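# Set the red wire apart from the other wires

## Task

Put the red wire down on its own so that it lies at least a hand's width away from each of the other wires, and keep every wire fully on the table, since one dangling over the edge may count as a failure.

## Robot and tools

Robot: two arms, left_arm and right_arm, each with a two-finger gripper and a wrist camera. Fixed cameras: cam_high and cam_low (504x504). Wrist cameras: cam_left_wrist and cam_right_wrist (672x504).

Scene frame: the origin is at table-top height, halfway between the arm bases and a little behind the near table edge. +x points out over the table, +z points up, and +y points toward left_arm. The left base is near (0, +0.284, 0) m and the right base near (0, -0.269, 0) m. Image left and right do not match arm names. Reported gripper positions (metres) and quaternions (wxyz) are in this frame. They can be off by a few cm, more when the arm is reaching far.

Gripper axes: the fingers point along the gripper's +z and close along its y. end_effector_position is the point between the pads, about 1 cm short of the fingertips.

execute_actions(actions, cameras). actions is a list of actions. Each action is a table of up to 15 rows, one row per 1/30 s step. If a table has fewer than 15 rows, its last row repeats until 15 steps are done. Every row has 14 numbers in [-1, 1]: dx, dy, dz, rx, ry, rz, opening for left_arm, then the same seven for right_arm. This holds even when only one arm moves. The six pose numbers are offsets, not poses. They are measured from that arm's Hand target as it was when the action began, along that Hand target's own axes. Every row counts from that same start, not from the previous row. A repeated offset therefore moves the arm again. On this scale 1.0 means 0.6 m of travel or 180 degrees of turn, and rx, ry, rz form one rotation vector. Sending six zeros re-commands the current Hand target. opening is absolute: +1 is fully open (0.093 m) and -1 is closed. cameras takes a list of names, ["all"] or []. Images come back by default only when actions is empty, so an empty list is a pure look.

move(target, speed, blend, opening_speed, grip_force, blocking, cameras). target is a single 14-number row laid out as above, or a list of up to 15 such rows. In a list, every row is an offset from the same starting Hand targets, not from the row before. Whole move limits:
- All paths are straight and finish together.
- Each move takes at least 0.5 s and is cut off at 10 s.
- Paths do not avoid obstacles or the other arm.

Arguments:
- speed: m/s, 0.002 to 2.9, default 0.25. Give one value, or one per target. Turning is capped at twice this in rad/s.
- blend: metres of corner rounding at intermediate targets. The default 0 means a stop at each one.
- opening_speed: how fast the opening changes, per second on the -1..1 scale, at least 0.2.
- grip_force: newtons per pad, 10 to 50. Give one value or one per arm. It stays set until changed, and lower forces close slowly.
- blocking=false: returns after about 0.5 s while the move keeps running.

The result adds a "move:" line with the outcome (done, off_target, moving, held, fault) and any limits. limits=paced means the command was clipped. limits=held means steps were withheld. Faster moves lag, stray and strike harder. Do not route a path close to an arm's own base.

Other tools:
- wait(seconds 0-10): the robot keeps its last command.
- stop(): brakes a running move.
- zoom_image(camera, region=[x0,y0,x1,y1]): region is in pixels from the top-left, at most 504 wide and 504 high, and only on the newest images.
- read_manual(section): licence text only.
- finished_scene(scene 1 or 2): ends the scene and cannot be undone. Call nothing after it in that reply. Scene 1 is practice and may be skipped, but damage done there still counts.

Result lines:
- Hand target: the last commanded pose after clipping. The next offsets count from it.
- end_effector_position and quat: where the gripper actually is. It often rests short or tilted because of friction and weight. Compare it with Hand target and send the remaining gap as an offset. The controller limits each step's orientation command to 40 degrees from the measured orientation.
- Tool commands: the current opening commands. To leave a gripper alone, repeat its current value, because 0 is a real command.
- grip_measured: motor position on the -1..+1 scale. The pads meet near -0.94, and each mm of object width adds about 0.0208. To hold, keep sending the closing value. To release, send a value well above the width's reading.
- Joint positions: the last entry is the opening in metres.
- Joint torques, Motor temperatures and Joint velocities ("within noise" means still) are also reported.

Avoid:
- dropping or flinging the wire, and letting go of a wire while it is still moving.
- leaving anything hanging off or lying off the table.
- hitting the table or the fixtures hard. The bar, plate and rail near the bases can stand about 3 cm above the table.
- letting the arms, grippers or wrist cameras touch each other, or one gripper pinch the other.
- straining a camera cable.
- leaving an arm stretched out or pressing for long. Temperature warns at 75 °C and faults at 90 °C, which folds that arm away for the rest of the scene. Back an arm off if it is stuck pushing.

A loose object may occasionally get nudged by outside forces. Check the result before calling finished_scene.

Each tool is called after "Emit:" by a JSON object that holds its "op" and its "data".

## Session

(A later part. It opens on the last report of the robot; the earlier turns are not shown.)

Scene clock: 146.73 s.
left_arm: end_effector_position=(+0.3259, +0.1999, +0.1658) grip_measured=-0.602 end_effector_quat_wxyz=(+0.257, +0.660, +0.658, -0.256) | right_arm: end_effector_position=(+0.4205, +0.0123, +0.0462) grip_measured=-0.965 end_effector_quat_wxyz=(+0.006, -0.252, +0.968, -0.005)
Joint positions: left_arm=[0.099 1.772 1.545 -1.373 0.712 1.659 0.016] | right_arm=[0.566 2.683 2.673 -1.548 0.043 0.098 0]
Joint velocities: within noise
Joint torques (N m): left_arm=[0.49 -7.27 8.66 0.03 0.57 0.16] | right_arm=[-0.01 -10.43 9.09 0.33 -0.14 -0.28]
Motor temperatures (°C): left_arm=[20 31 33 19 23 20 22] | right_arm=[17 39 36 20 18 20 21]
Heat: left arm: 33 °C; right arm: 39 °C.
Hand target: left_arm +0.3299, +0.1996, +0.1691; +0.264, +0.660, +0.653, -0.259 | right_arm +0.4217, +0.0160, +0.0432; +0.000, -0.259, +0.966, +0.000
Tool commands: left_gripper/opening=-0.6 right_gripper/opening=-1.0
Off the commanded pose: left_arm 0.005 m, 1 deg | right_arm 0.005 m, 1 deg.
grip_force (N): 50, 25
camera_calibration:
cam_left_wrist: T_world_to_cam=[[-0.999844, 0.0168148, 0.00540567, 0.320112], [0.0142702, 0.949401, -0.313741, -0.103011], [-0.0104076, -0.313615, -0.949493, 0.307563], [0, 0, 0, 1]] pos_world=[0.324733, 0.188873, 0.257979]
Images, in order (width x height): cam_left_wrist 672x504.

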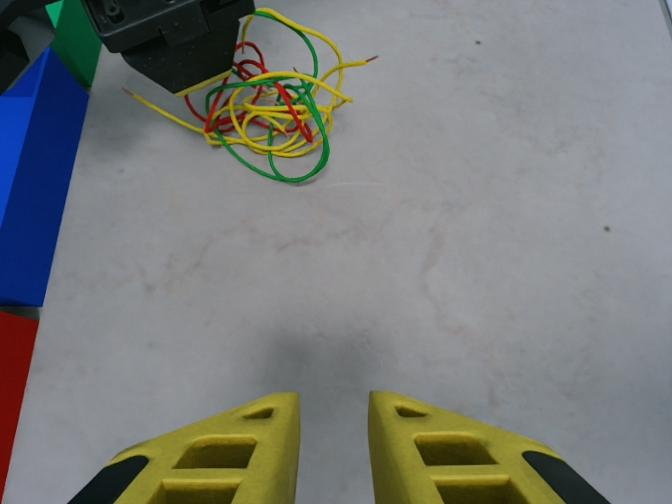

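Emit:
{"op": "move", "data": {"target": [0,0,0,0,0,0,-0.6, 0.088,0.02,-0.2113,0,-0.1667,0,-1], "speed": 0.05, "cameras": ["all"]}}

Emit:
{"op": "zoom_image", "data": {"camera": "cam_left_wrist", "region": [200, 20, 420, 240]}}

Emit:
{"op": "zoom_image", "data": {"camera": "cam_low", "region": [170, 180, 330, 340]}}

Scene clock: 156.03 s.
left_arm: end_effector_position=(+0.3259, +0.1999, +0.1658) grip_measured=-0.602 end_effector_quat_wxyz=(+0.257, +0.660, +0.658, -0.256) | right_arm: end_effector_position=(+0.3703, -0.0021, +0.1488) grip_measured=-0.965 end_effector_quat_wxyz=(+0.219, -0.258, +0.939, +0.059)
Joint positions: left_arm=[0.099 1.772 1.545 -1.373 0.712 1.659 0.016] | right_arm=[0.625 1.862 1.613 -0.862 0.087 0.104 0]
Joint torques (N m): left_arm=[0.5 -7.27 8.66 0.03 0.57 0.16] | right_arm=[0.84 -11.9 6.3 1.67 0.2 -0.01]
Heat: left arm: 34 °C; right arm: 41 °C.
Hand target: left_arm +0.3299, +0.1996, +0.1691; +0.264, +0.660, +0.653, -0.259 | right_arm +0.3699, +0.0000, +0.1699; +0.250, -0.250, +0.933, +0.067
Off the commanded pose: left_arm 0.005 m, 1 deg | right_arm 0.021 m, 4 deg.
grip_force (N): 50, 25
move: off_target (right_arm)
camera_calibration:
cam_left_wrist: T_world_to_cam=[[-0.999844, 0.0168148, 0.00540567, 0.320112], [0.0142702, 0.949401, -0.313741, -0.103011], [-0.0104076, -0.313615, -0.949493, 0.307563], [0, 0, 0, 1]] pos_world=[0.324733, 0.188873, 0.257979]
cam_right_wrist: T_world_to_cam=[[0.517678, -0.855533, 0.00854902, -0.193684], [-0.855563, -0.517698, -0.0000950506, 0.353153], [0.00450713, -0.00726502, -0.999963, 0.236139], [0, 0, 0, 1]] pos_world=[0.401347, 0.0188391, 0.23782]

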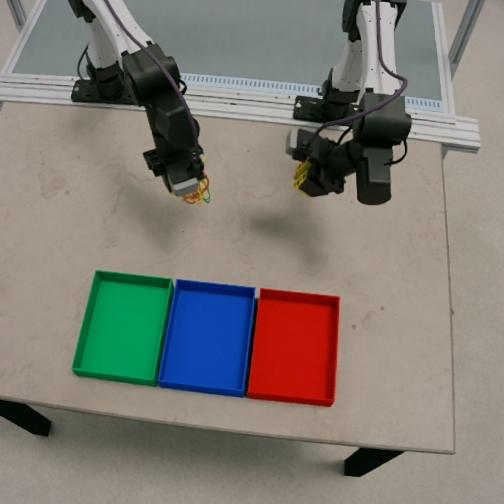

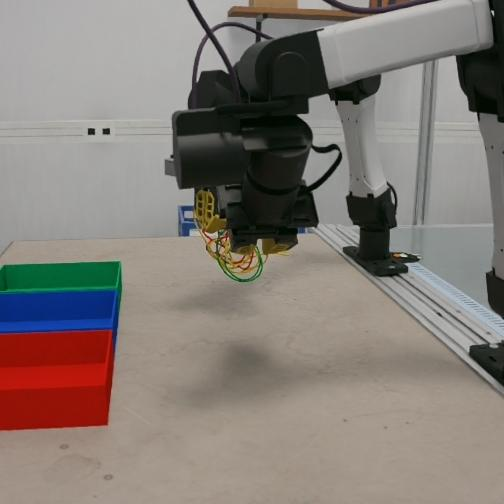

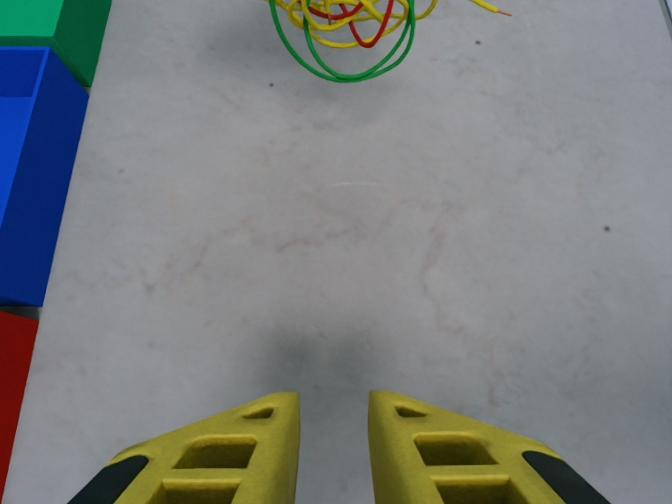

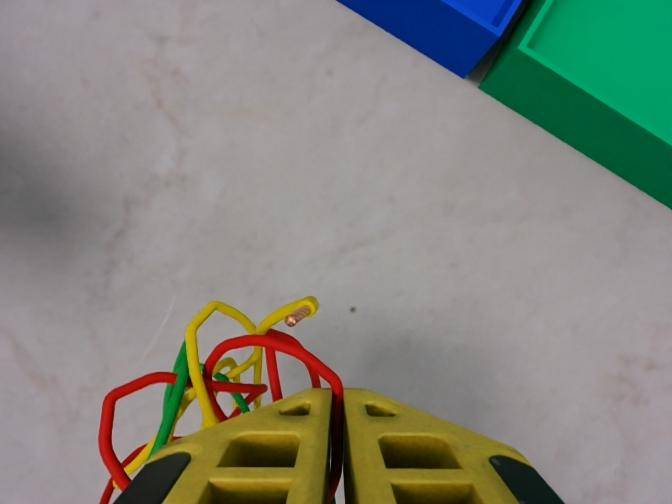

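Scaled by 2.291 from the camera's 672x504 image, which has a finer 960x720 frame.

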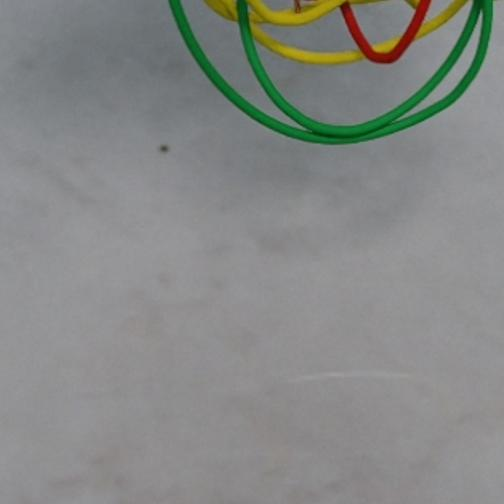

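Scaled by 3.150 from the camera's 504x504 image, which has a finer 720x720 frame.

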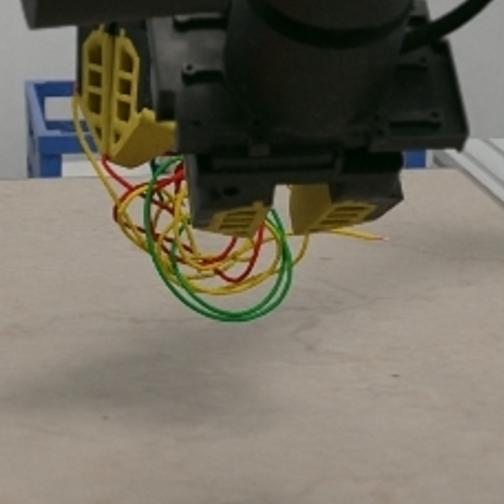

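Emit:
{"op": "move", "data": {"target": [-0.0337,-0.0083,0.1097,0.0726,-0.0721,-0.5,-0.6, 0,0,0,0,0,0,-1], "speed": 0.08, "cameras": ["all"]}}

Emit:
{"op": "zoom_image", "data": {"camera": "cam_low", "region": [170, 180, 330, 340]}}

Scene clock: 167.87 s.
left_arm: end_effector_position=(+0.3280, +0.1442, +0.1253) grip_measured=-0.602 end_effector_quat_wxyz=(-0.010, -0.005, +0.869, -0.495) | right_arm: end_effector_position=(+0.3704, -0.0021, +0.1488) grip_measured=-0.965 end_effector_quat_wxyz=(+0.220, -0.258, +0.939, +0.059)
Joint positions: left_arm=[0.03 1.824 1.29 -1.027 1.005 -0.009 0.016] | right_arm=[0.625 1.862 1.613 -0.862 0.087 0.104 0]
Joint torques (N m): left_arm=[-1.02 -12.34 5.6 0.42 0.6 -0.02] | right_arm=[0.83 -11.89 6.28 1.69 0.19 -0.01]
Heat: left arm: 33 °C; right arm: 42 °C.
Hand target: left_arm +0.3248, +0.1399, +0.1355; +0.001, +0.004, +0.866, -0.500 | right_arm +0.3699, +0.0000, +0.1699; +0.250, -0.250, +0.933, +0.067
Off the commanded pose: left_arm 0.011 m, 1 deg | right_arm 0.021 m, 4 deg.
grip_force (N): 50, 25
move: off_target (left_arm, right_arm; path cut at 10 s)
camera_calibration:
cam_left_wrist: T_world_to_cam=[[0.0133451, -0.495669, 0.868409, -0.0431489], [-0.906892, 0.359797, 0.219301, 0.25747], [-0.421151, -0.79048, -0.444717, 0.391847], [0, 0, 0, 1]] pos_world=[0.3991, 0.195723, 0.155269]
cam_right_wrist: T_world_to_cam=[[0.517603, -0.855579, 0.00853239, -0.193649], [-0.855608, -0.517625, -0.000456265, 0.353254], [0.00480694, -0.00706421, -0.999963, 0.236016], [0, 0, 0, 1]] pos_world=[0.401346, 0.0188385, 0.23782]

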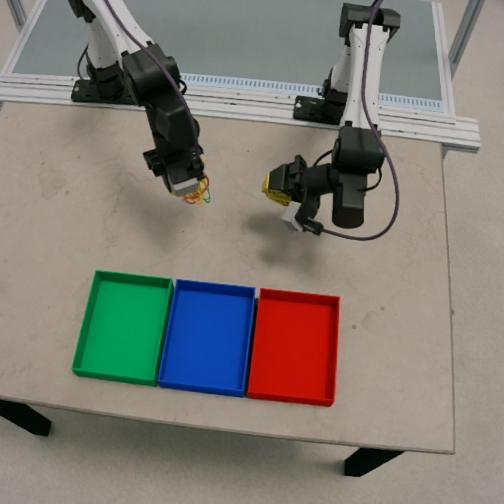

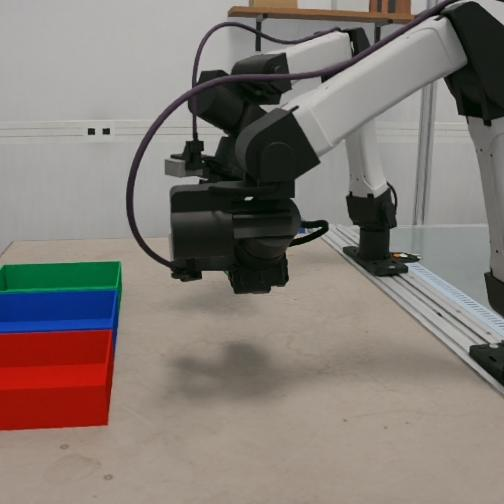

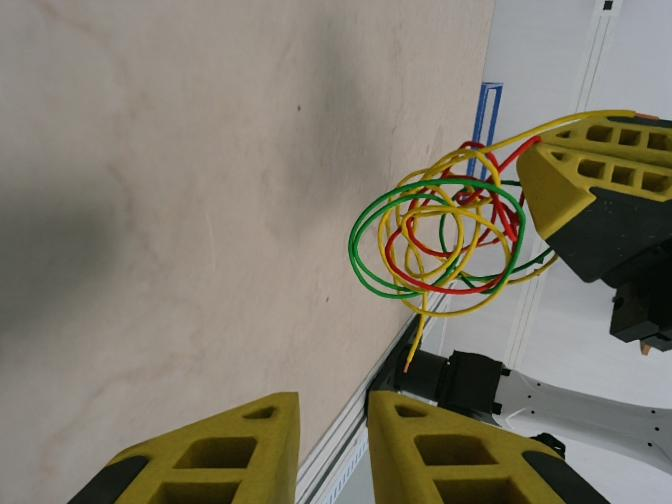

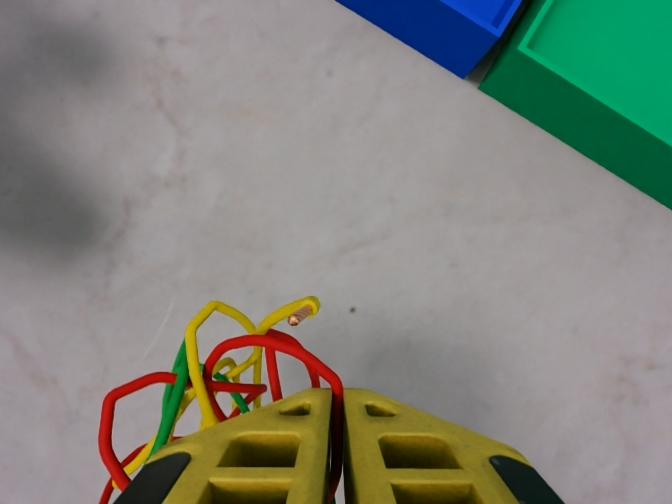

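Scaled by 3.150 from the camera's 504x504 image, which has a finer 720x720 frame.

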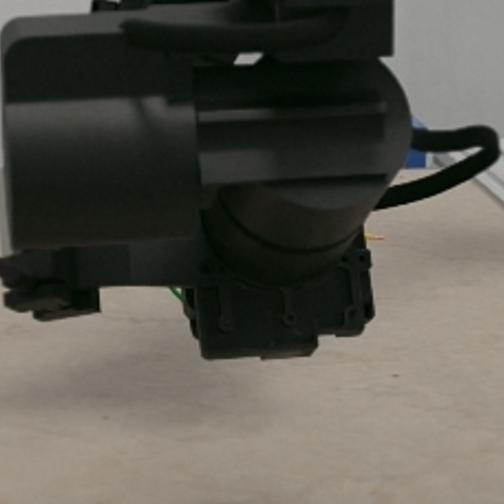

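Emit:
{"op": "zoom_image", "data": {"camera": "cam_left_wrist", "region": [330, 90, 580, 340]}}

Emit:
{"op": "zoom_image", "data": {"camera": "cam_left_wrist", "region": [440, 120, 560, 260]}}

Scaled by 2.016 from the camera's 672x504 image, which has a finer 960x720 frame.

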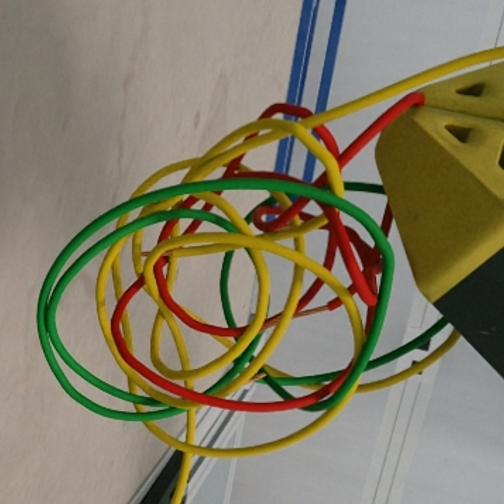

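Scaled by 3.600 from the camera's 672x504 image, which has a finer 960x720 frame.

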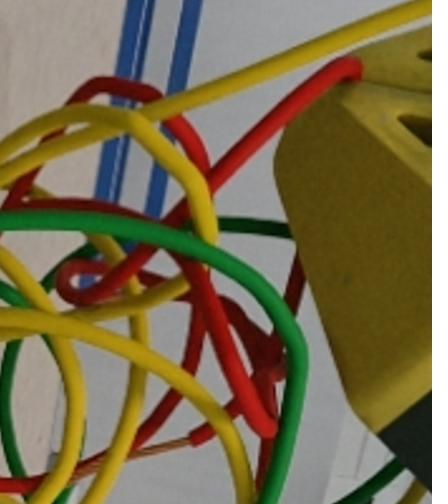

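Emit:
{"op": "move", "data": {"target": [0.0083,-0.0157,0.1283,0,0,0,-0.72, 0,0,0,0,0,0,-1], "speed": 0.06, "cameras": ["cam_left_wrist","cam_high"]}}

Emit:
{"op": "zoom_image", "data": {"camera": "cam_left_wrist", "region": [250, 200, 600, 460]}}

Scene clock: 170.67 s.
left_arm: end_effector_position=(+0.3215, +0.0701, +0.0974) grip_measured=-0.718 end_effector_quat_wxyz=(-0.011, -0.003, +0.866, -0.500) | right_arm: end_effector_position=(+0.3704, -0.0021, +0.1488) grip_measured=-0.965 end_effector_quat_wxyz=(+0.220, -0.258, +0.939, +0.059)
Joint positions: left_arm=[-0.19 1.802 1.107 -0.539 0.979 -0.398 0.011] | right_arm=[0.625 1.862 1.613 -0.862 0.087 0.104 0]
Joint torques (N m): left_arm=[-0.72 -12.12 5.75 1.02 0.37 -0.01] | right_arm=[0.83 -11.85 6.26 1.71 0.2 0]
Heat: left arm: 33 °C; right arm: 42 °C.
Hand target: left_arm +0.3196, +0.0686, +0.1051; +0.001, +0.004, +0.866, -0.500 | right_arm +0.3699, +0.0000, +0.1699; +0.250, -0.250, +0.933, +0.067
Off the commanded pose: left_arm 0.008 m, 2 deg | right_arm 0.021 m, 4 deg.
grip_force (N): 50, 25
move: off_target (right_arm)
camera_calibration:
cam_left_wrist: T_world_to_cam=[[0.0109025, -0.485547, 0.874142, -0.0560293], [-0.904773, 0.367425, 0.215373, 0.283528], [-0.425755, -0.793248, -0.435304, 0.318833], [0, 0, 0, 1]] pos_world=[0.392884, 0.121534, 0.126703]
Images, in order (width x height): cam_high 504x504, cam_left_wrist 672x504.

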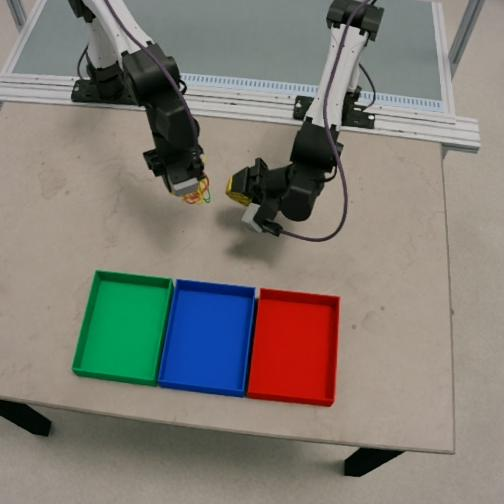

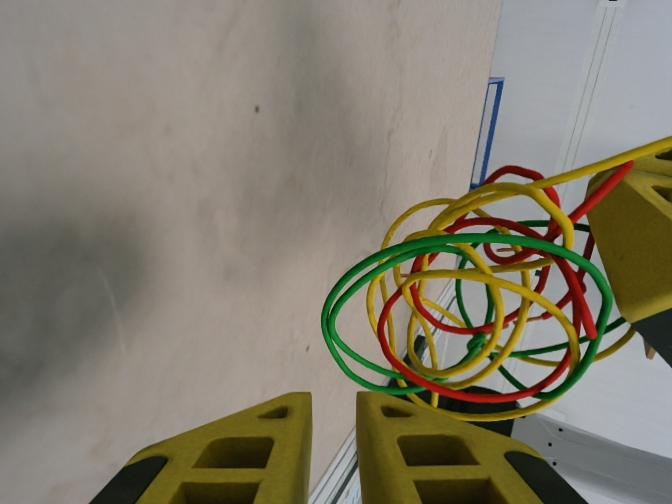

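Scaled by 1.440 from the camera's 672x504 image, which has a finer 960x720 frame.

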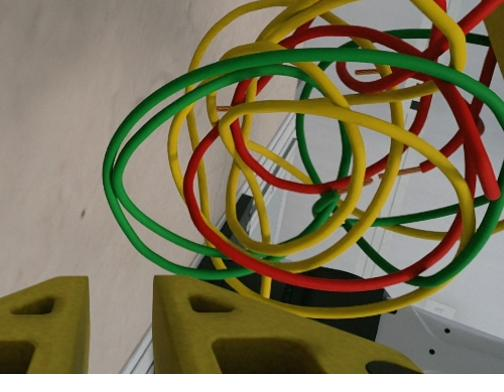

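Emit:
{"op": "move", "data": {"target": [-0.0033,0.0,0.06,0,0,0,-0.72, 0,0,0,0,0,0,-1], "speed": 0.04, "cameras": ["cam_left_wrist","cam_right_wrist"]}}

Emit:
{"op": "zoom_image", "data": {"camera": "cam_left_wrist", "region": [270, 300, 470, 500]}}

Scene clock: 172.67 s.
left_arm: end_effector_position=(+0.3246, +0.0400, +0.0964) grip_measured=-0.718 end_effector_quat_wxyz=(+0.010, +0.007, +0.863, -0.505) | right_arm: end_effector_position=(+0.3704, -0.0021, +0.1488) grip_measured=-0.965 end_effector_quat_wxyz=(+0.220, -0.258, +0.939, +0.059)
Joint positions: left_arm=[-0.274 1.802 1.071 -0.342 0.943 -0.534 0.011] | right_arm=[0.625 1.862 1.613 -0.862 0.087 0.104 0]
Joint torques (N m): left_arm=[-0.88 -7.72 5.89 1.3 0.33 -0.01] | right_arm=[0.81 -11.86 6.27 1.69 0.2 -0.01]
Heat: left arm: 32 °C; right arm: 43 °C.
Hand target: left_arm +0.3215, +0.0375, +0.0870; +0.001, +0.004, +0.866, -0.500 | right_arm +0.3699, +0.0000, +0.1699; +0.250, -0.250, +0.933, +0.067
Off the commanded pose: left_arm 0.010 m, 1 deg | right_arm 0.021 m, 4 deg.
grip_force (N): 50, 25
move: off_target (right_arm)
camera_calibration:
cam_left_wrist: T_world_to_cam=[[-0.0283161, -0.475802, 0.879097, -0.0579811], [-0.914764, 0.36689, 0.169111, 0.305363], [-0.402995, -0.799377, -0.445635, 0.289794], [0, 0, 0, 1]] pos_world=[0.394479, 0.0920329, 0.128473]
cam_right_wrist: T_world_to_cam=[[0.517603, -0.855579, 0.00853239, -0.193649], [-0.855608, -0.517625, -0.000456265, 0.353254], [0.00480694, -0.00706421, -0.999963, 0.236016], [0, 0, 0, 1]] pos_world=[0.401346, 0.0188385, 0.23782]
Images, in order (width x height): cam_left_wrist 672x504, cam_right_wrist 672x504.

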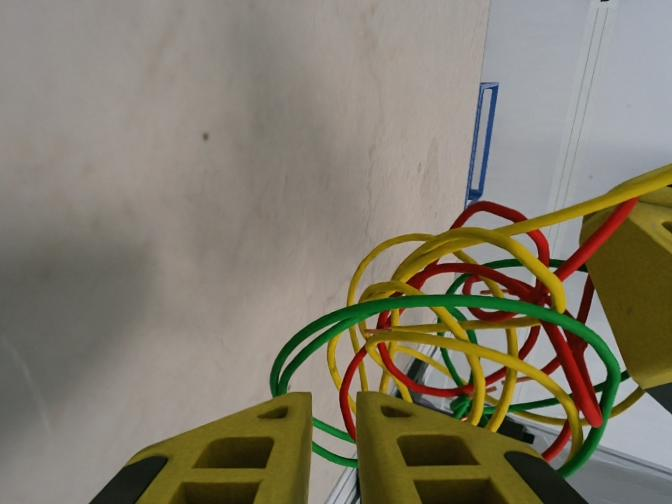

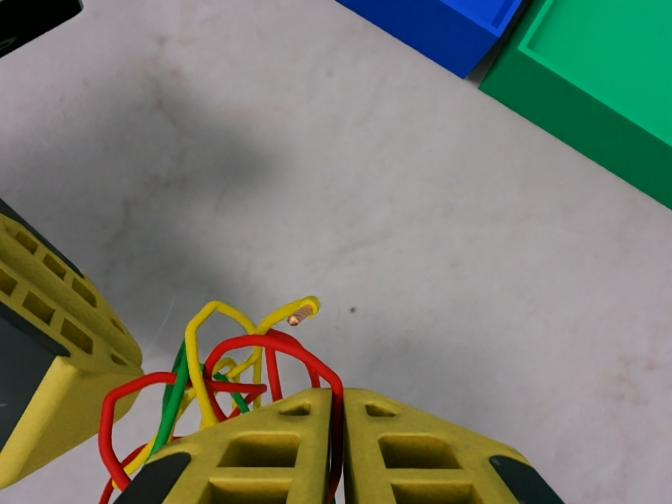

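Scaled by 2.520 from the camera's 672x504 image, which has a finer 960x720 frame.

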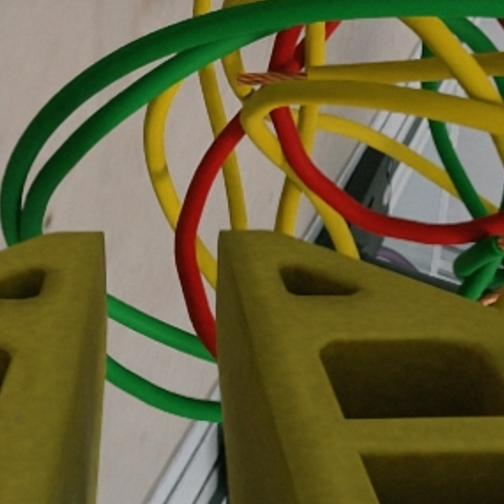

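Emit:
{"op": "move", "data": {"target": [0.0133,0.0247,0.02,0,0,0,-0.72, 0,0,0,0,0,0,-1], "speed": 0.04, "cameras": ["cam_left_wrist"]}}

Emit:
{"op": "zoom_image", "data": {"camera": "cam_left_wrist", "region": [270, 300, 470, 500]}}

Scene clock: 174.67 s.
left_arm: end_effector_position=(+0.3170, +0.0374, +0.0763) grip_measured=-0.718 end_effector_quat_wxyz=(+0.008, +0.006, +0.863, -0.504) | right_arm: end_effector_position=(+0.3704, -0.0021, +0.1488) grip_measured=-0.965 end_effector_quat_wxyz=(+0.220, -0.258, +0.939, +0.059)
Joint positions: left_arm=[-0.287 1.82 0.999 -0.24 0.936 -0.555 0.011] | right_arm=[0.625 1.862 1.613 -0.862 0.087 0.104 0]
Joint torques (N m): left_arm=[-1.05 -7.79 5.74 1.3 0.32 0] | right_arm=[0.84 -11.86 6.27 1.69 0.21 -0.01]
Heat: left arm: 32 °C; right arm: 43 °C.
Hand target: left_arm +0.3136, +0.0346, +0.0681; +0.001, +0.004, +0.866, -0.500 | right_arm +0.3699, +0.0000, +0.1699; +0.250, -0.250, +0.933, +0.067
Off the commanded pose: left_arm 0.009 m, 1 deg | right_arm 0.021 m, 4 deg.
grip_force (N): 50, 25
move: off_target (right_arm)
camera_calibration:
cam_left_wrist: T_world_to_cam=[[-0.0237237, -0.476496, 0.878856, -0.0431926], [-0.914543, 0.36542, 0.173436, 0.302398], [-0.403793, -0.799637, -0.444445, 0.275768], [0, 0, 0, 1]] pos_world=[0.386884, 0.0894308, 0.108077]
Images, in order (width x height): cam_left_wrist 672x504.

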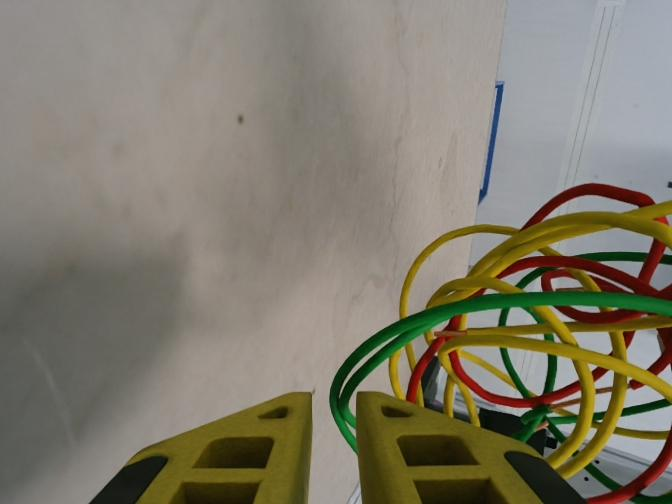

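Scaled by 2.520 from the camera's 672x504 image, which has a finer 960x720 frame.

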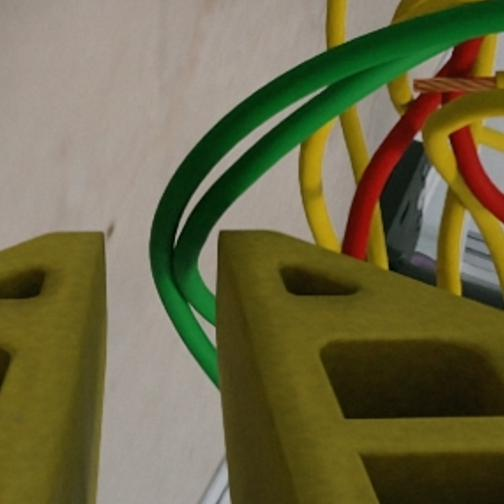

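Emit:
{"op": "move", "data": {"target": [0.0,0.0,0.0333,0,0,0,-0.72, 0,0,0,0,0,0,-1], "speed": 0.04, "cameras": ["cam_left_wrist"]}}

Emit:
{"op": "zoom_image", "data": {"camera": "cam_left_wrist", "region": [270, 300, 470, 500]}}

Scene clock: 175.90 s.
left_arm: end_effector_position=(+0.3171, +0.0196, +0.0669) grip_measured=-0.718 end_effector_quat_wxyz=(+0.008, +0.007, +0.863, -0.505) | right_arm: end_effector_position=(+0.3705, -0.0021, +0.1489) grip_measured=-0.965 end_effector_quat_wxyz=(+0.220, -0.258, +0.939, +0.059)
Joint positions: left_arm=[-0.335 1.858 0.991 -0.141 0.913 -0.622 0.011] | right_arm=[0.625 1.862 1.613 -0.861 0.088 0.104 0]
Joint torques (N m): left_arm=[-0.94 -7.95 5.61 1.39 0.31 0.01] | right_arm=[0.85 -11.88 6.28 1.69 0.2 0.01]
Heat: left arm: 32 °C; right arm: 43 °C.
Hand target: left_arm +0.3137, +0.0172, +0.0581; +0.002, +0.004, +0.866, -0.500 | right_arm +0.3699, +0.0000, +0.1699; +0.250, -0.250, +0.933, +0.067
Off the commanded pose: left_arm 0.010 m, 1 deg | right_arm 0.021 m, 4 deg.
grip_force (N): 50, 25
move: off_target (right_arm)
camera_calibration:
cam_left_wrist: T_world_to_cam=[[-0.0253884, -0.476065, 0.879043, -0.0429476], [-0.91397, 0.367285, 0.172514, 0.310465], [-0.404987, -0.799039, -0.444434, 0.25782], [0, 0, 0, 1]] pos_world=[0.387079, 0.0715335, 0.0987773]
Images, in order (width x height): cam_left_wrist 672x504.

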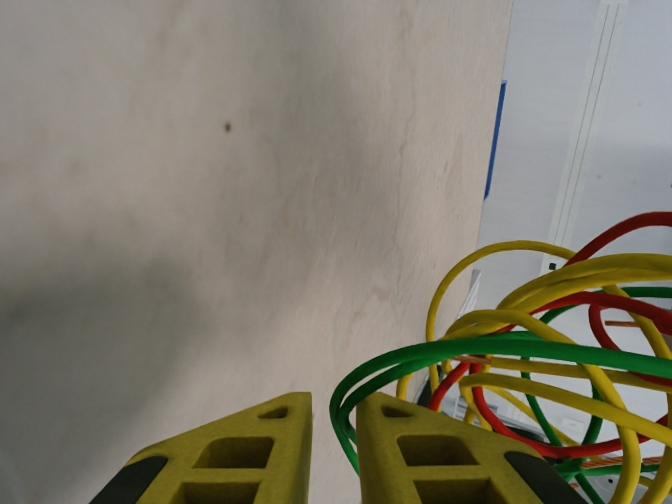

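Scaled by 2.520 from the camera's 672x504 image, which has a finer 960x720 frame.

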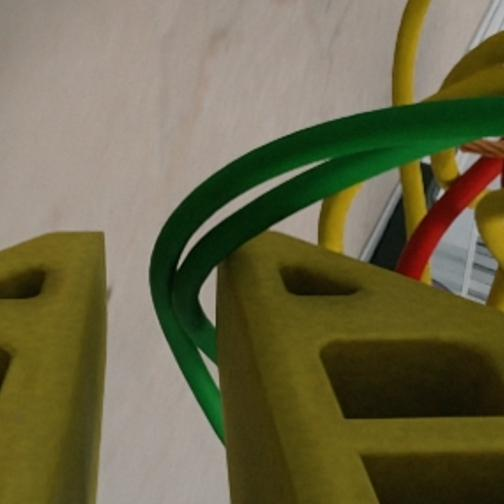

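Emit:
{"op": "move", "data": {"target": [0,0,0,0,0,0,-1, 0,0,0,0,0,0,-1], "opening_speed": 0.2, "grip_force": [30,40], "cameras": ["cam_left_wrist","cam_right_wrist"]}}

Emit:
{"op": "zoom_image", "data": {"camera": "cam_left_wrist", "region": [270, 230, 540, 500]}}

Scene clock: 177.67 s.
left_arm: end_effector_position=(+0.3174, +0.0194, +0.0671) grip_measured=-0.962 end_effector_quat_wxyz=(+0.009, +0.007, +0.863, -0.505) | right_arm: end_effector_position=(+0.3705, -0.0021, +0.1489) grip_measured=-0.974 end_effector_quat_wxyz=(+0.220, -0.258, +0.939, +0.059)
Joint positions: left_arm=[-0.335 1.858 0.991 -0.138 0.913 -0.622 0] | right_arm=[0.625 1.862 1.613 -0.861 0.088 0.104 0]
Joint torques (N m): left_arm=[-0.94 -7.97 5.61 1.4 0.3 0] | right_arm=[0.81 -11.86 6.3 1.68 0.21 -0.01]
Heat: left arm: 32 °C; right arm: 43 °C.
Hand target: left_arm +0.3137, +0.0172, +0.0582; +0.001, +0.004, +0.866, -0.500 | right_arm +0.3698, +0.0000, +0.1699; +0.250, -0.250, +0.933, +0.067
Off the commanded pose: left_arm 0.010 m, 1 deg | right_arm 0.021 m, 4 deg.
grip_force (N): 30, 40
move: off_target (right_arm)
camera_calibration:
cam_left_wrist: T_world_to_cam=[[-0.0264876, -0.475412, 0.879364, -0.042819], [-0.914382, 0.367023, 0.170882, 0.31099], [-0.403986, -0.799548, -0.44443, 0.257558], [0, 0, 0, 1]] pos_world=[0.387279, 0.0714331, 0.0989775]
cam_right_wrist: T_world_to_cam=[[0.5174, -0.855695, 0.00914909, -0.193763], [-0.855726, -0.517429, -0.000902651, 0.353489], [0.00550639, -0.00736208, -0.999958, 0.235839], [0, 0, 0, 1]] pos_world=[0.401444, 0.0188392, 0.237921]
Images, in order (width x height): cam_left_wrist 672x504, cam_right_wrist 672x504.

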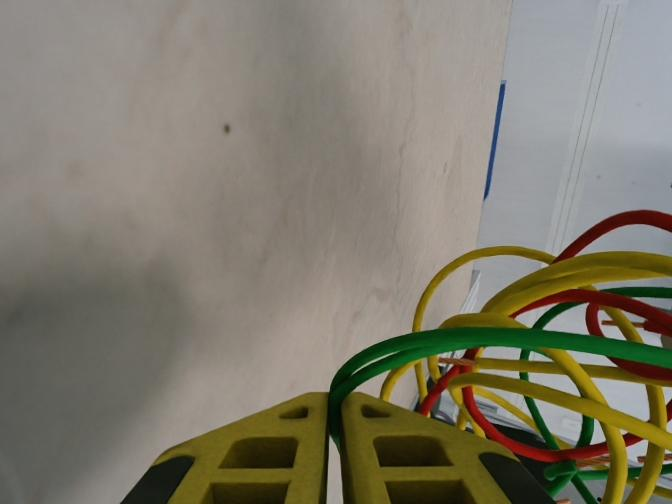

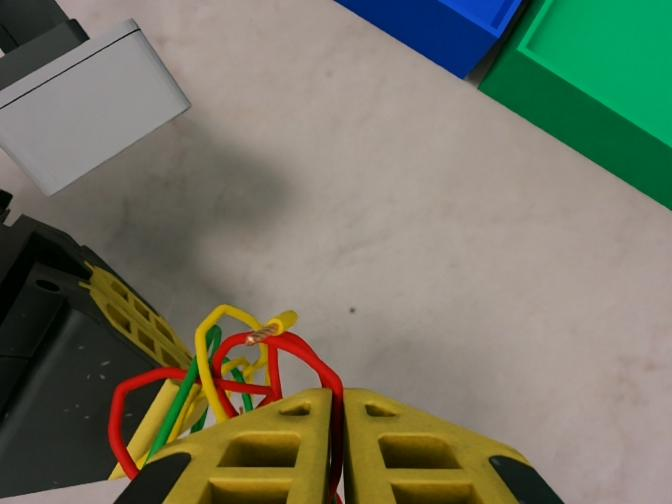

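Scaled by 1.867 from the camera's 672x504 image, which has a finer 960x720 frame.

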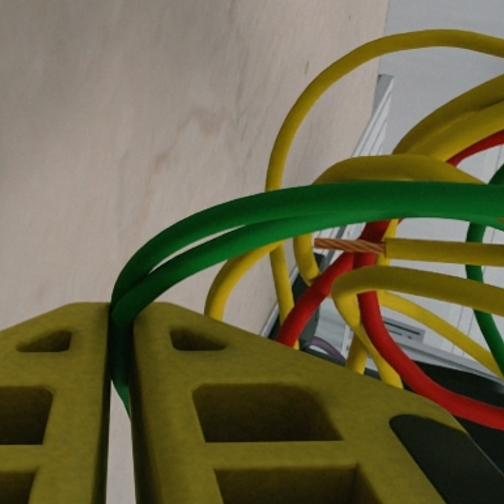

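Emit:
{"op": "move", "data": {"target": [0,0,0,0,0,0,-1, -0.0506,-0.043,-0.0026,0,0,0,-1], "speed": 0.03, "cameras": ["cam_left_wrist","cam_right_wrist"]}}

Emit:
{"op": "zoom_image", "data": {"camera": "cam_left_wrist", "region": [370, 150, 672, 504]}}

Emit:
{"op": "zoom_image", "data": {"camera": "cam_right_wrist", "region": [80, 280, 380, 504]}}

Scene clock: 179.80 s.
left_arm: end_effector_position=(+0.3180, +0.0192, +0.0675) grip_measured=-0.969 end_effector_quat_wxyz=(+0.010, +0.008, +0.863, -0.506) | right_arm: end_effector_position=(+0.3968, -0.0163, +0.1778) grip_measured=-0.974 end_effector_quat_wxyz=(+0.238, -0.245, +0.938, +0.057)
Joint positions: left_arm=[-0.335 1.858 0.991 -0.134 0.913 -0.623 0] | right_arm=[0.567 1.888 1.749 -0.933 0.082 0.07 0]
Joint torques (N m): left_arm=[-0.94 -7.98 5.61 1.36 0.31 0.01] | right_arm=[-0.24 -7.1 10.66 1.58 -0.15 -0.31]
Heat: left arm: 32 °C; right arm: 43 °C.
Hand target: left_arm +0.3136, +0.0172, +0.0581; +0.001, +0.004, +0.866, -0.500 | right_arm +0.4049, -0.0096, +0.1865; +0.250, -0.250, +0.933, +0.067
Off the commanded pose: left_arm 0.011 m, 1 deg | right_arm 0.014 m, 2 deg.
grip_force (N): 30, 40
move: off_target (left_arm, right_arm)
camera_calibration:
cam_left_wrist: T_world_to_cam=[[-0.0294109, -0.474072, 0.879995, -0.0424055], [-0.915089, 0.366991, 0.167122, 0.312032], [-0.402178, -0.800358, -0.444612, 0.257322], [0, 0, 0, 1]] pos_world=[0.387779, 0.0713331, 0.0995773]
cam_right_wrist: T_world_to_cam=[[0.494138, -0.869228, 0.0164146, -0.212065], [-0.868478, -0.494397, -0.0363006, 0.380373], [0.0396688, 0.00368178, -0.999206, 0.251055], [0, 0, 0, 1]] pos_world=[0.425176, 0.0027977, 0.268144]
Images, in order (width x height): cam_left_wrist 672x504, cam_right_wrist 672x504.

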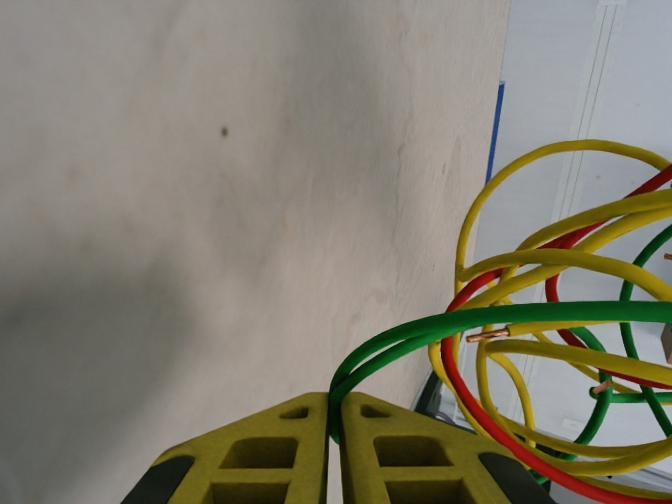

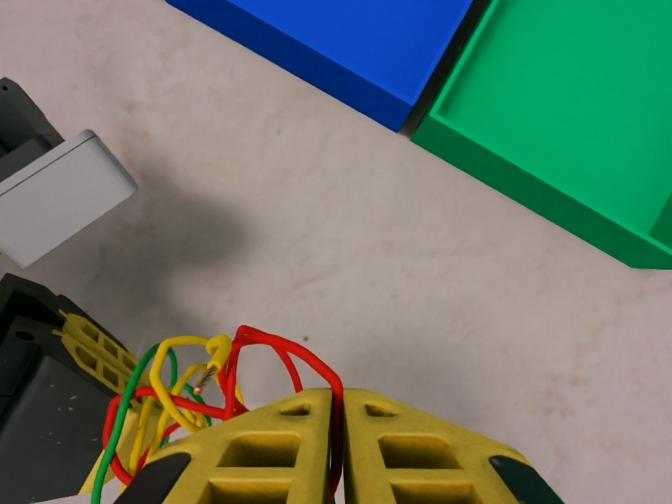

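Scaled by 1.424 from the camera's 672x504 image, which has a finer 960x720 frame.

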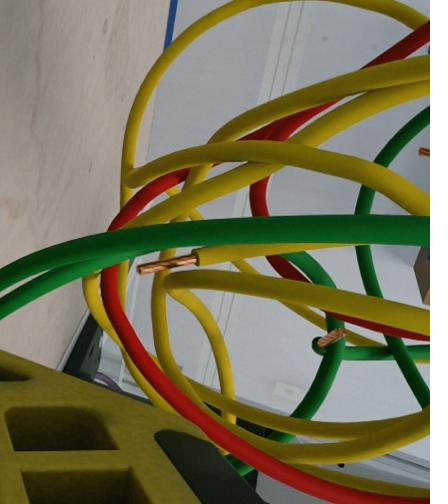

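Scaled by 1.680 from the camera's 672x504 image, which has a finer 960x720 frame.

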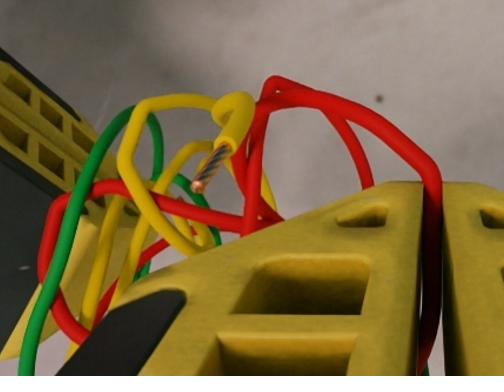

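Emit:
{"op": "execute_actions", "data": {"actions": [], "cameras": ["cam_low","cam_high"]}}

Emit:
{"op": "zoom_image", "data": {"camera": "cam_low", "region": [150, 170, 310, 310]}}

Emit:
{"op": "zoom_image", "data": {"camera": "cam_high", "region": [130, 130, 260, 240]}}

Scene clock: 179.97 s.
left_arm: end_effector_position=(+0.3180, +0.0192, +0.0675) grip_measured=-0.969 end_effector_quat_wxyz=(+0.010, +0.008, +0.863, -0.506) | right_arm: end_effector_position=(+0.3968, -0.0164, +0.1778) grip_measured=-0.974 end_effector_quat_wxyz=(+0.238, -0.245, +0.938, +0.057)
Joint positions: left_arm=[-0.335 1.858 0.991 -0.134 0.913 -0.623 0] | right_arm=[0.567 1.888 1.749 -0.933 0.082 0.07 0]
Joint velocities: within noise
Joint torques (N m): left_arm=[-0.95 -7.99 5.63 1.36 0.31 0.01] | right_arm=[-0.28 -7.06 10.69 1.58 -0.16 -0.28]
Motor temperatures (°C): left_arm=[20 31 32 20 22 20 22] | right_arm=[17 43 35 22 18 20 22]
Heat: left arm: 32 °C; right arm: 43 °C.
Hand target: left_arm +0.3136, +0.0172, +0.0581; +0.001, +0.004, +0.866, -0.500 | right_arm +0.4049, -0.0096, +0.1865; +0.250, -0.250, +0.933, +0.067
Tool commands: left_gripper/opening=-1.0 right_gripper/opening=-1.0
Off the commanded pose: left_arm 0.011 m, 1 deg | right_arm 0.014 m, 2 deg.
grip_force (N): 30, 40
Images, in order (width x height): cam_high 504x504, cam_low 504x504.

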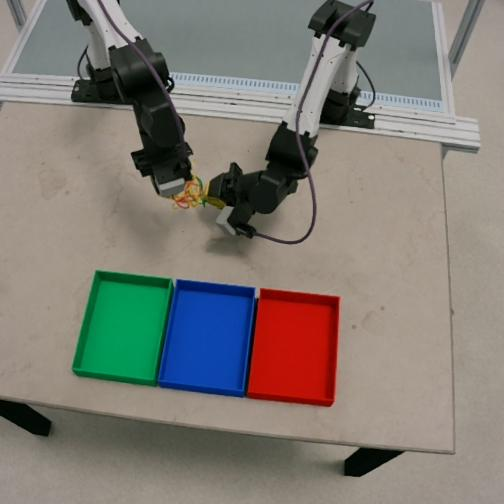

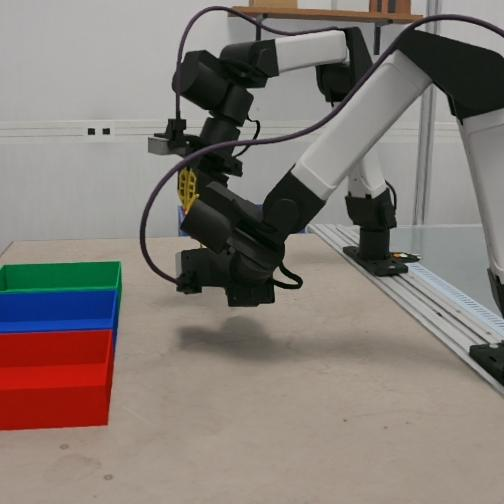

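Scaled by 3.150 from the camera's 504x504 image, which has a finer 720x720 frame.

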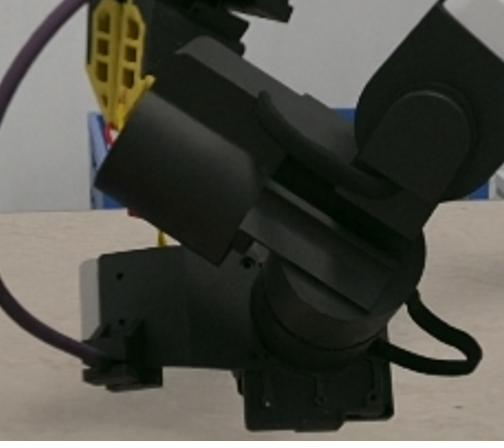

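Scaled by 3.877 from the camera's 504x504 image, which has a finer 720x720 frame.

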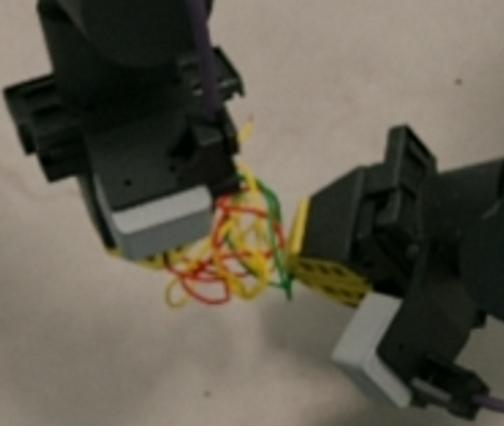

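Emit:
{"op": "move", "data": {"target": [0,0,0,0,0,0,-1, -0.0406,-0.034,-0.002,0,0,0,-1], "speed": 0.03, "cameras": ["cam_left_wrist","cam_right_wrist","cam_high"]}}

Emit:
{"op": "zoom_image", "data": {"camera": "cam_right_wrist", "region": [80, 280, 380, 504]}}

Emit:
{"op": "zoom_image", "data": {"camera": "cam_high", "region": [130, 130, 260, 240]}}

Scene clock: 181.83 s.
left_arm: end_effector_position=(+0.3186, +0.0191, +0.0678) grip_measured=-0.969 end_effector_quat_wxyz=(+0.012, +0.008, +0.862, -0.506) | right_arm: end_effector_position=(+0.4245, -0.0232, +0.1920) grip_measured=-0.974 end_effector_quat_wxyz=(+0.237, -0.245, +0.938, +0.058)
Joint positions: left_arm=[-0.335 1.858 0.991 -0.131 0.912 -0.624 0] | right_arm=[0.514 1.98 1.937 -1.027 0.055 0.024 0]
Joint torques (N m): left_arm=[-0.92 -7.99 5.63 1.32 0.31 0.01] | right_arm=[-0.35 -7.57 10.51 1.6 -0.17 -0.26]
Heat: left arm: 31 °C; right arm: 42 °C.
Hand target: left_arm +0.3136, +0.0172, +0.0582; +0.001, +0.004, +0.866, -0.500 | right_arm +0.4329, -0.0171, +0.1997; +0.250, -0.250, +0.933, +0.067
Off the commanded pose: left_arm 0.011 m, 2 deg | right_arm 0.013 m, 2 deg.
grip_force (N): 30, 40
move: off_target (left_arm, right_arm)
camera_calibration:
cam_left_wrist: T_world_to_cam=[[-0.0314402, -0.473495, 0.880235, -0.0420222], [-0.915905, 0.366235, 0.16429, 0.312988], [-0.400163, -0.801046, -0.44519, 0.256984], [0, 0, 0, 1]] pos_world=[0.388181, 0.0713321, 0.0999756]
cam_right_wrist: T_world_to_cam=[[0.494462, -0.869073, 0.0148186, -0.23178], [-0.868391, -0.494665, -0.0346787, 0.40121], [0.0374685, 0.00427898, -0.999289, 0.265084], [0, 0, 0, 1]] pos_world=[0.453081, -0.00410372, 0.282244]
Images, in order (width x height): cam_high 504x504, cam_left_wrist 672x504, cam_right_wrist 672x504.

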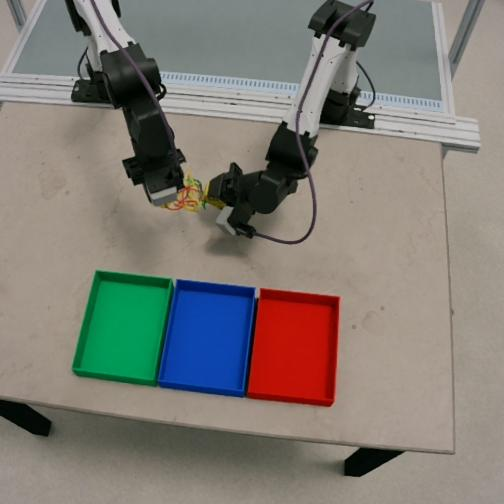

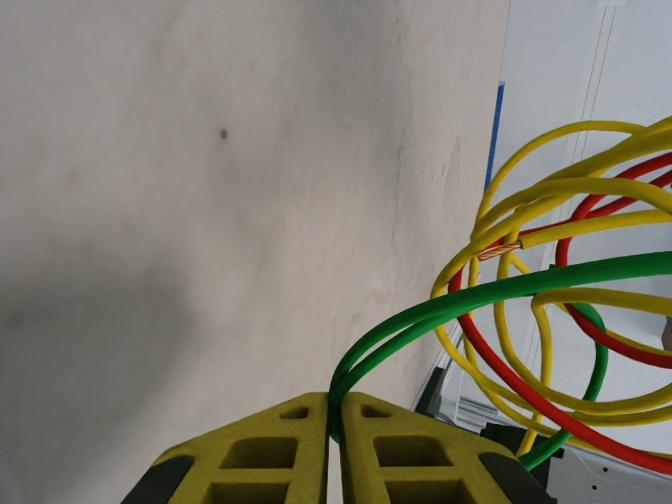

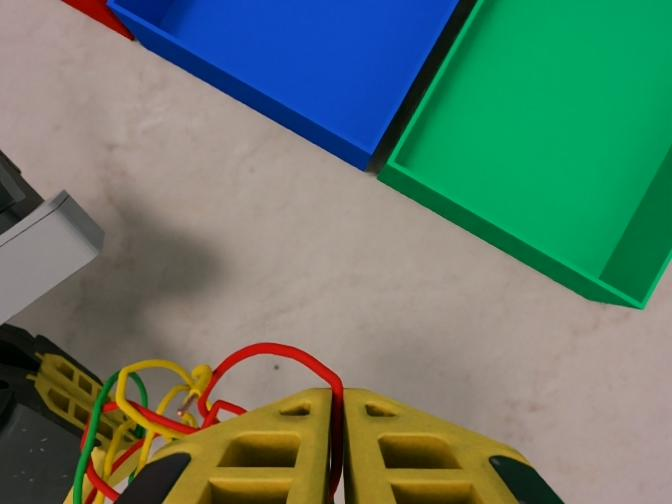

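Scaled by 1.680 from the camera's 672x504 image, which has a finer 960x720 frame.

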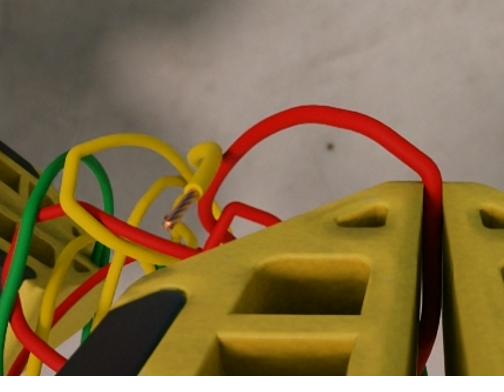

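Scaled by 3.877 from the camera's 504x504 image, which has a finer 720x720 frame.

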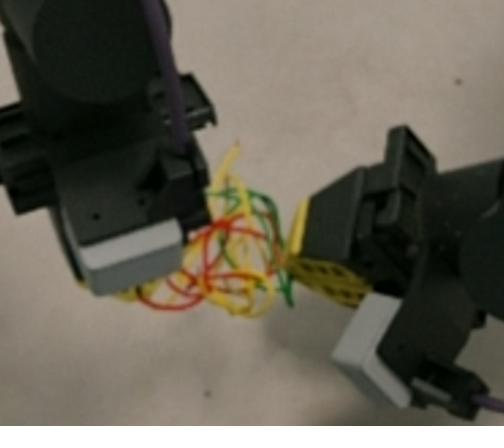

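Emit:
{"op": "zoom_image", "data": {"camera": "cam_high", "region": [150, 170, 215, 225]}}

Emit:
{"op": "zoom_image", "data": {"camera": "cam_left_wrist", "region": [420, 100, 672, 400]}}

Scaled by 7.754 from the camera's 504x504 image, which has a finer 720x720 frame.

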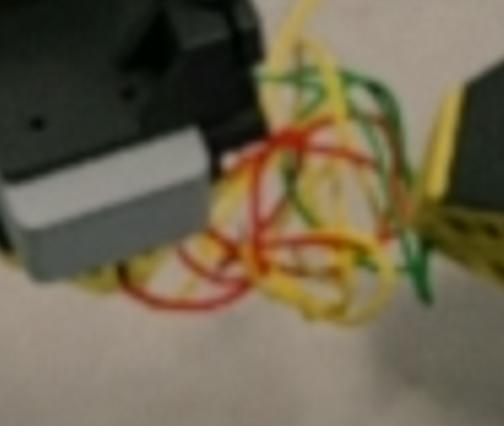

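Scaled by 1.680 from the camera's 672x504 image, which has a finer 960x720 frame.

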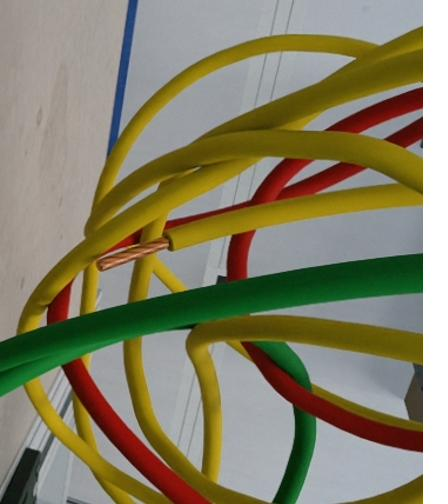

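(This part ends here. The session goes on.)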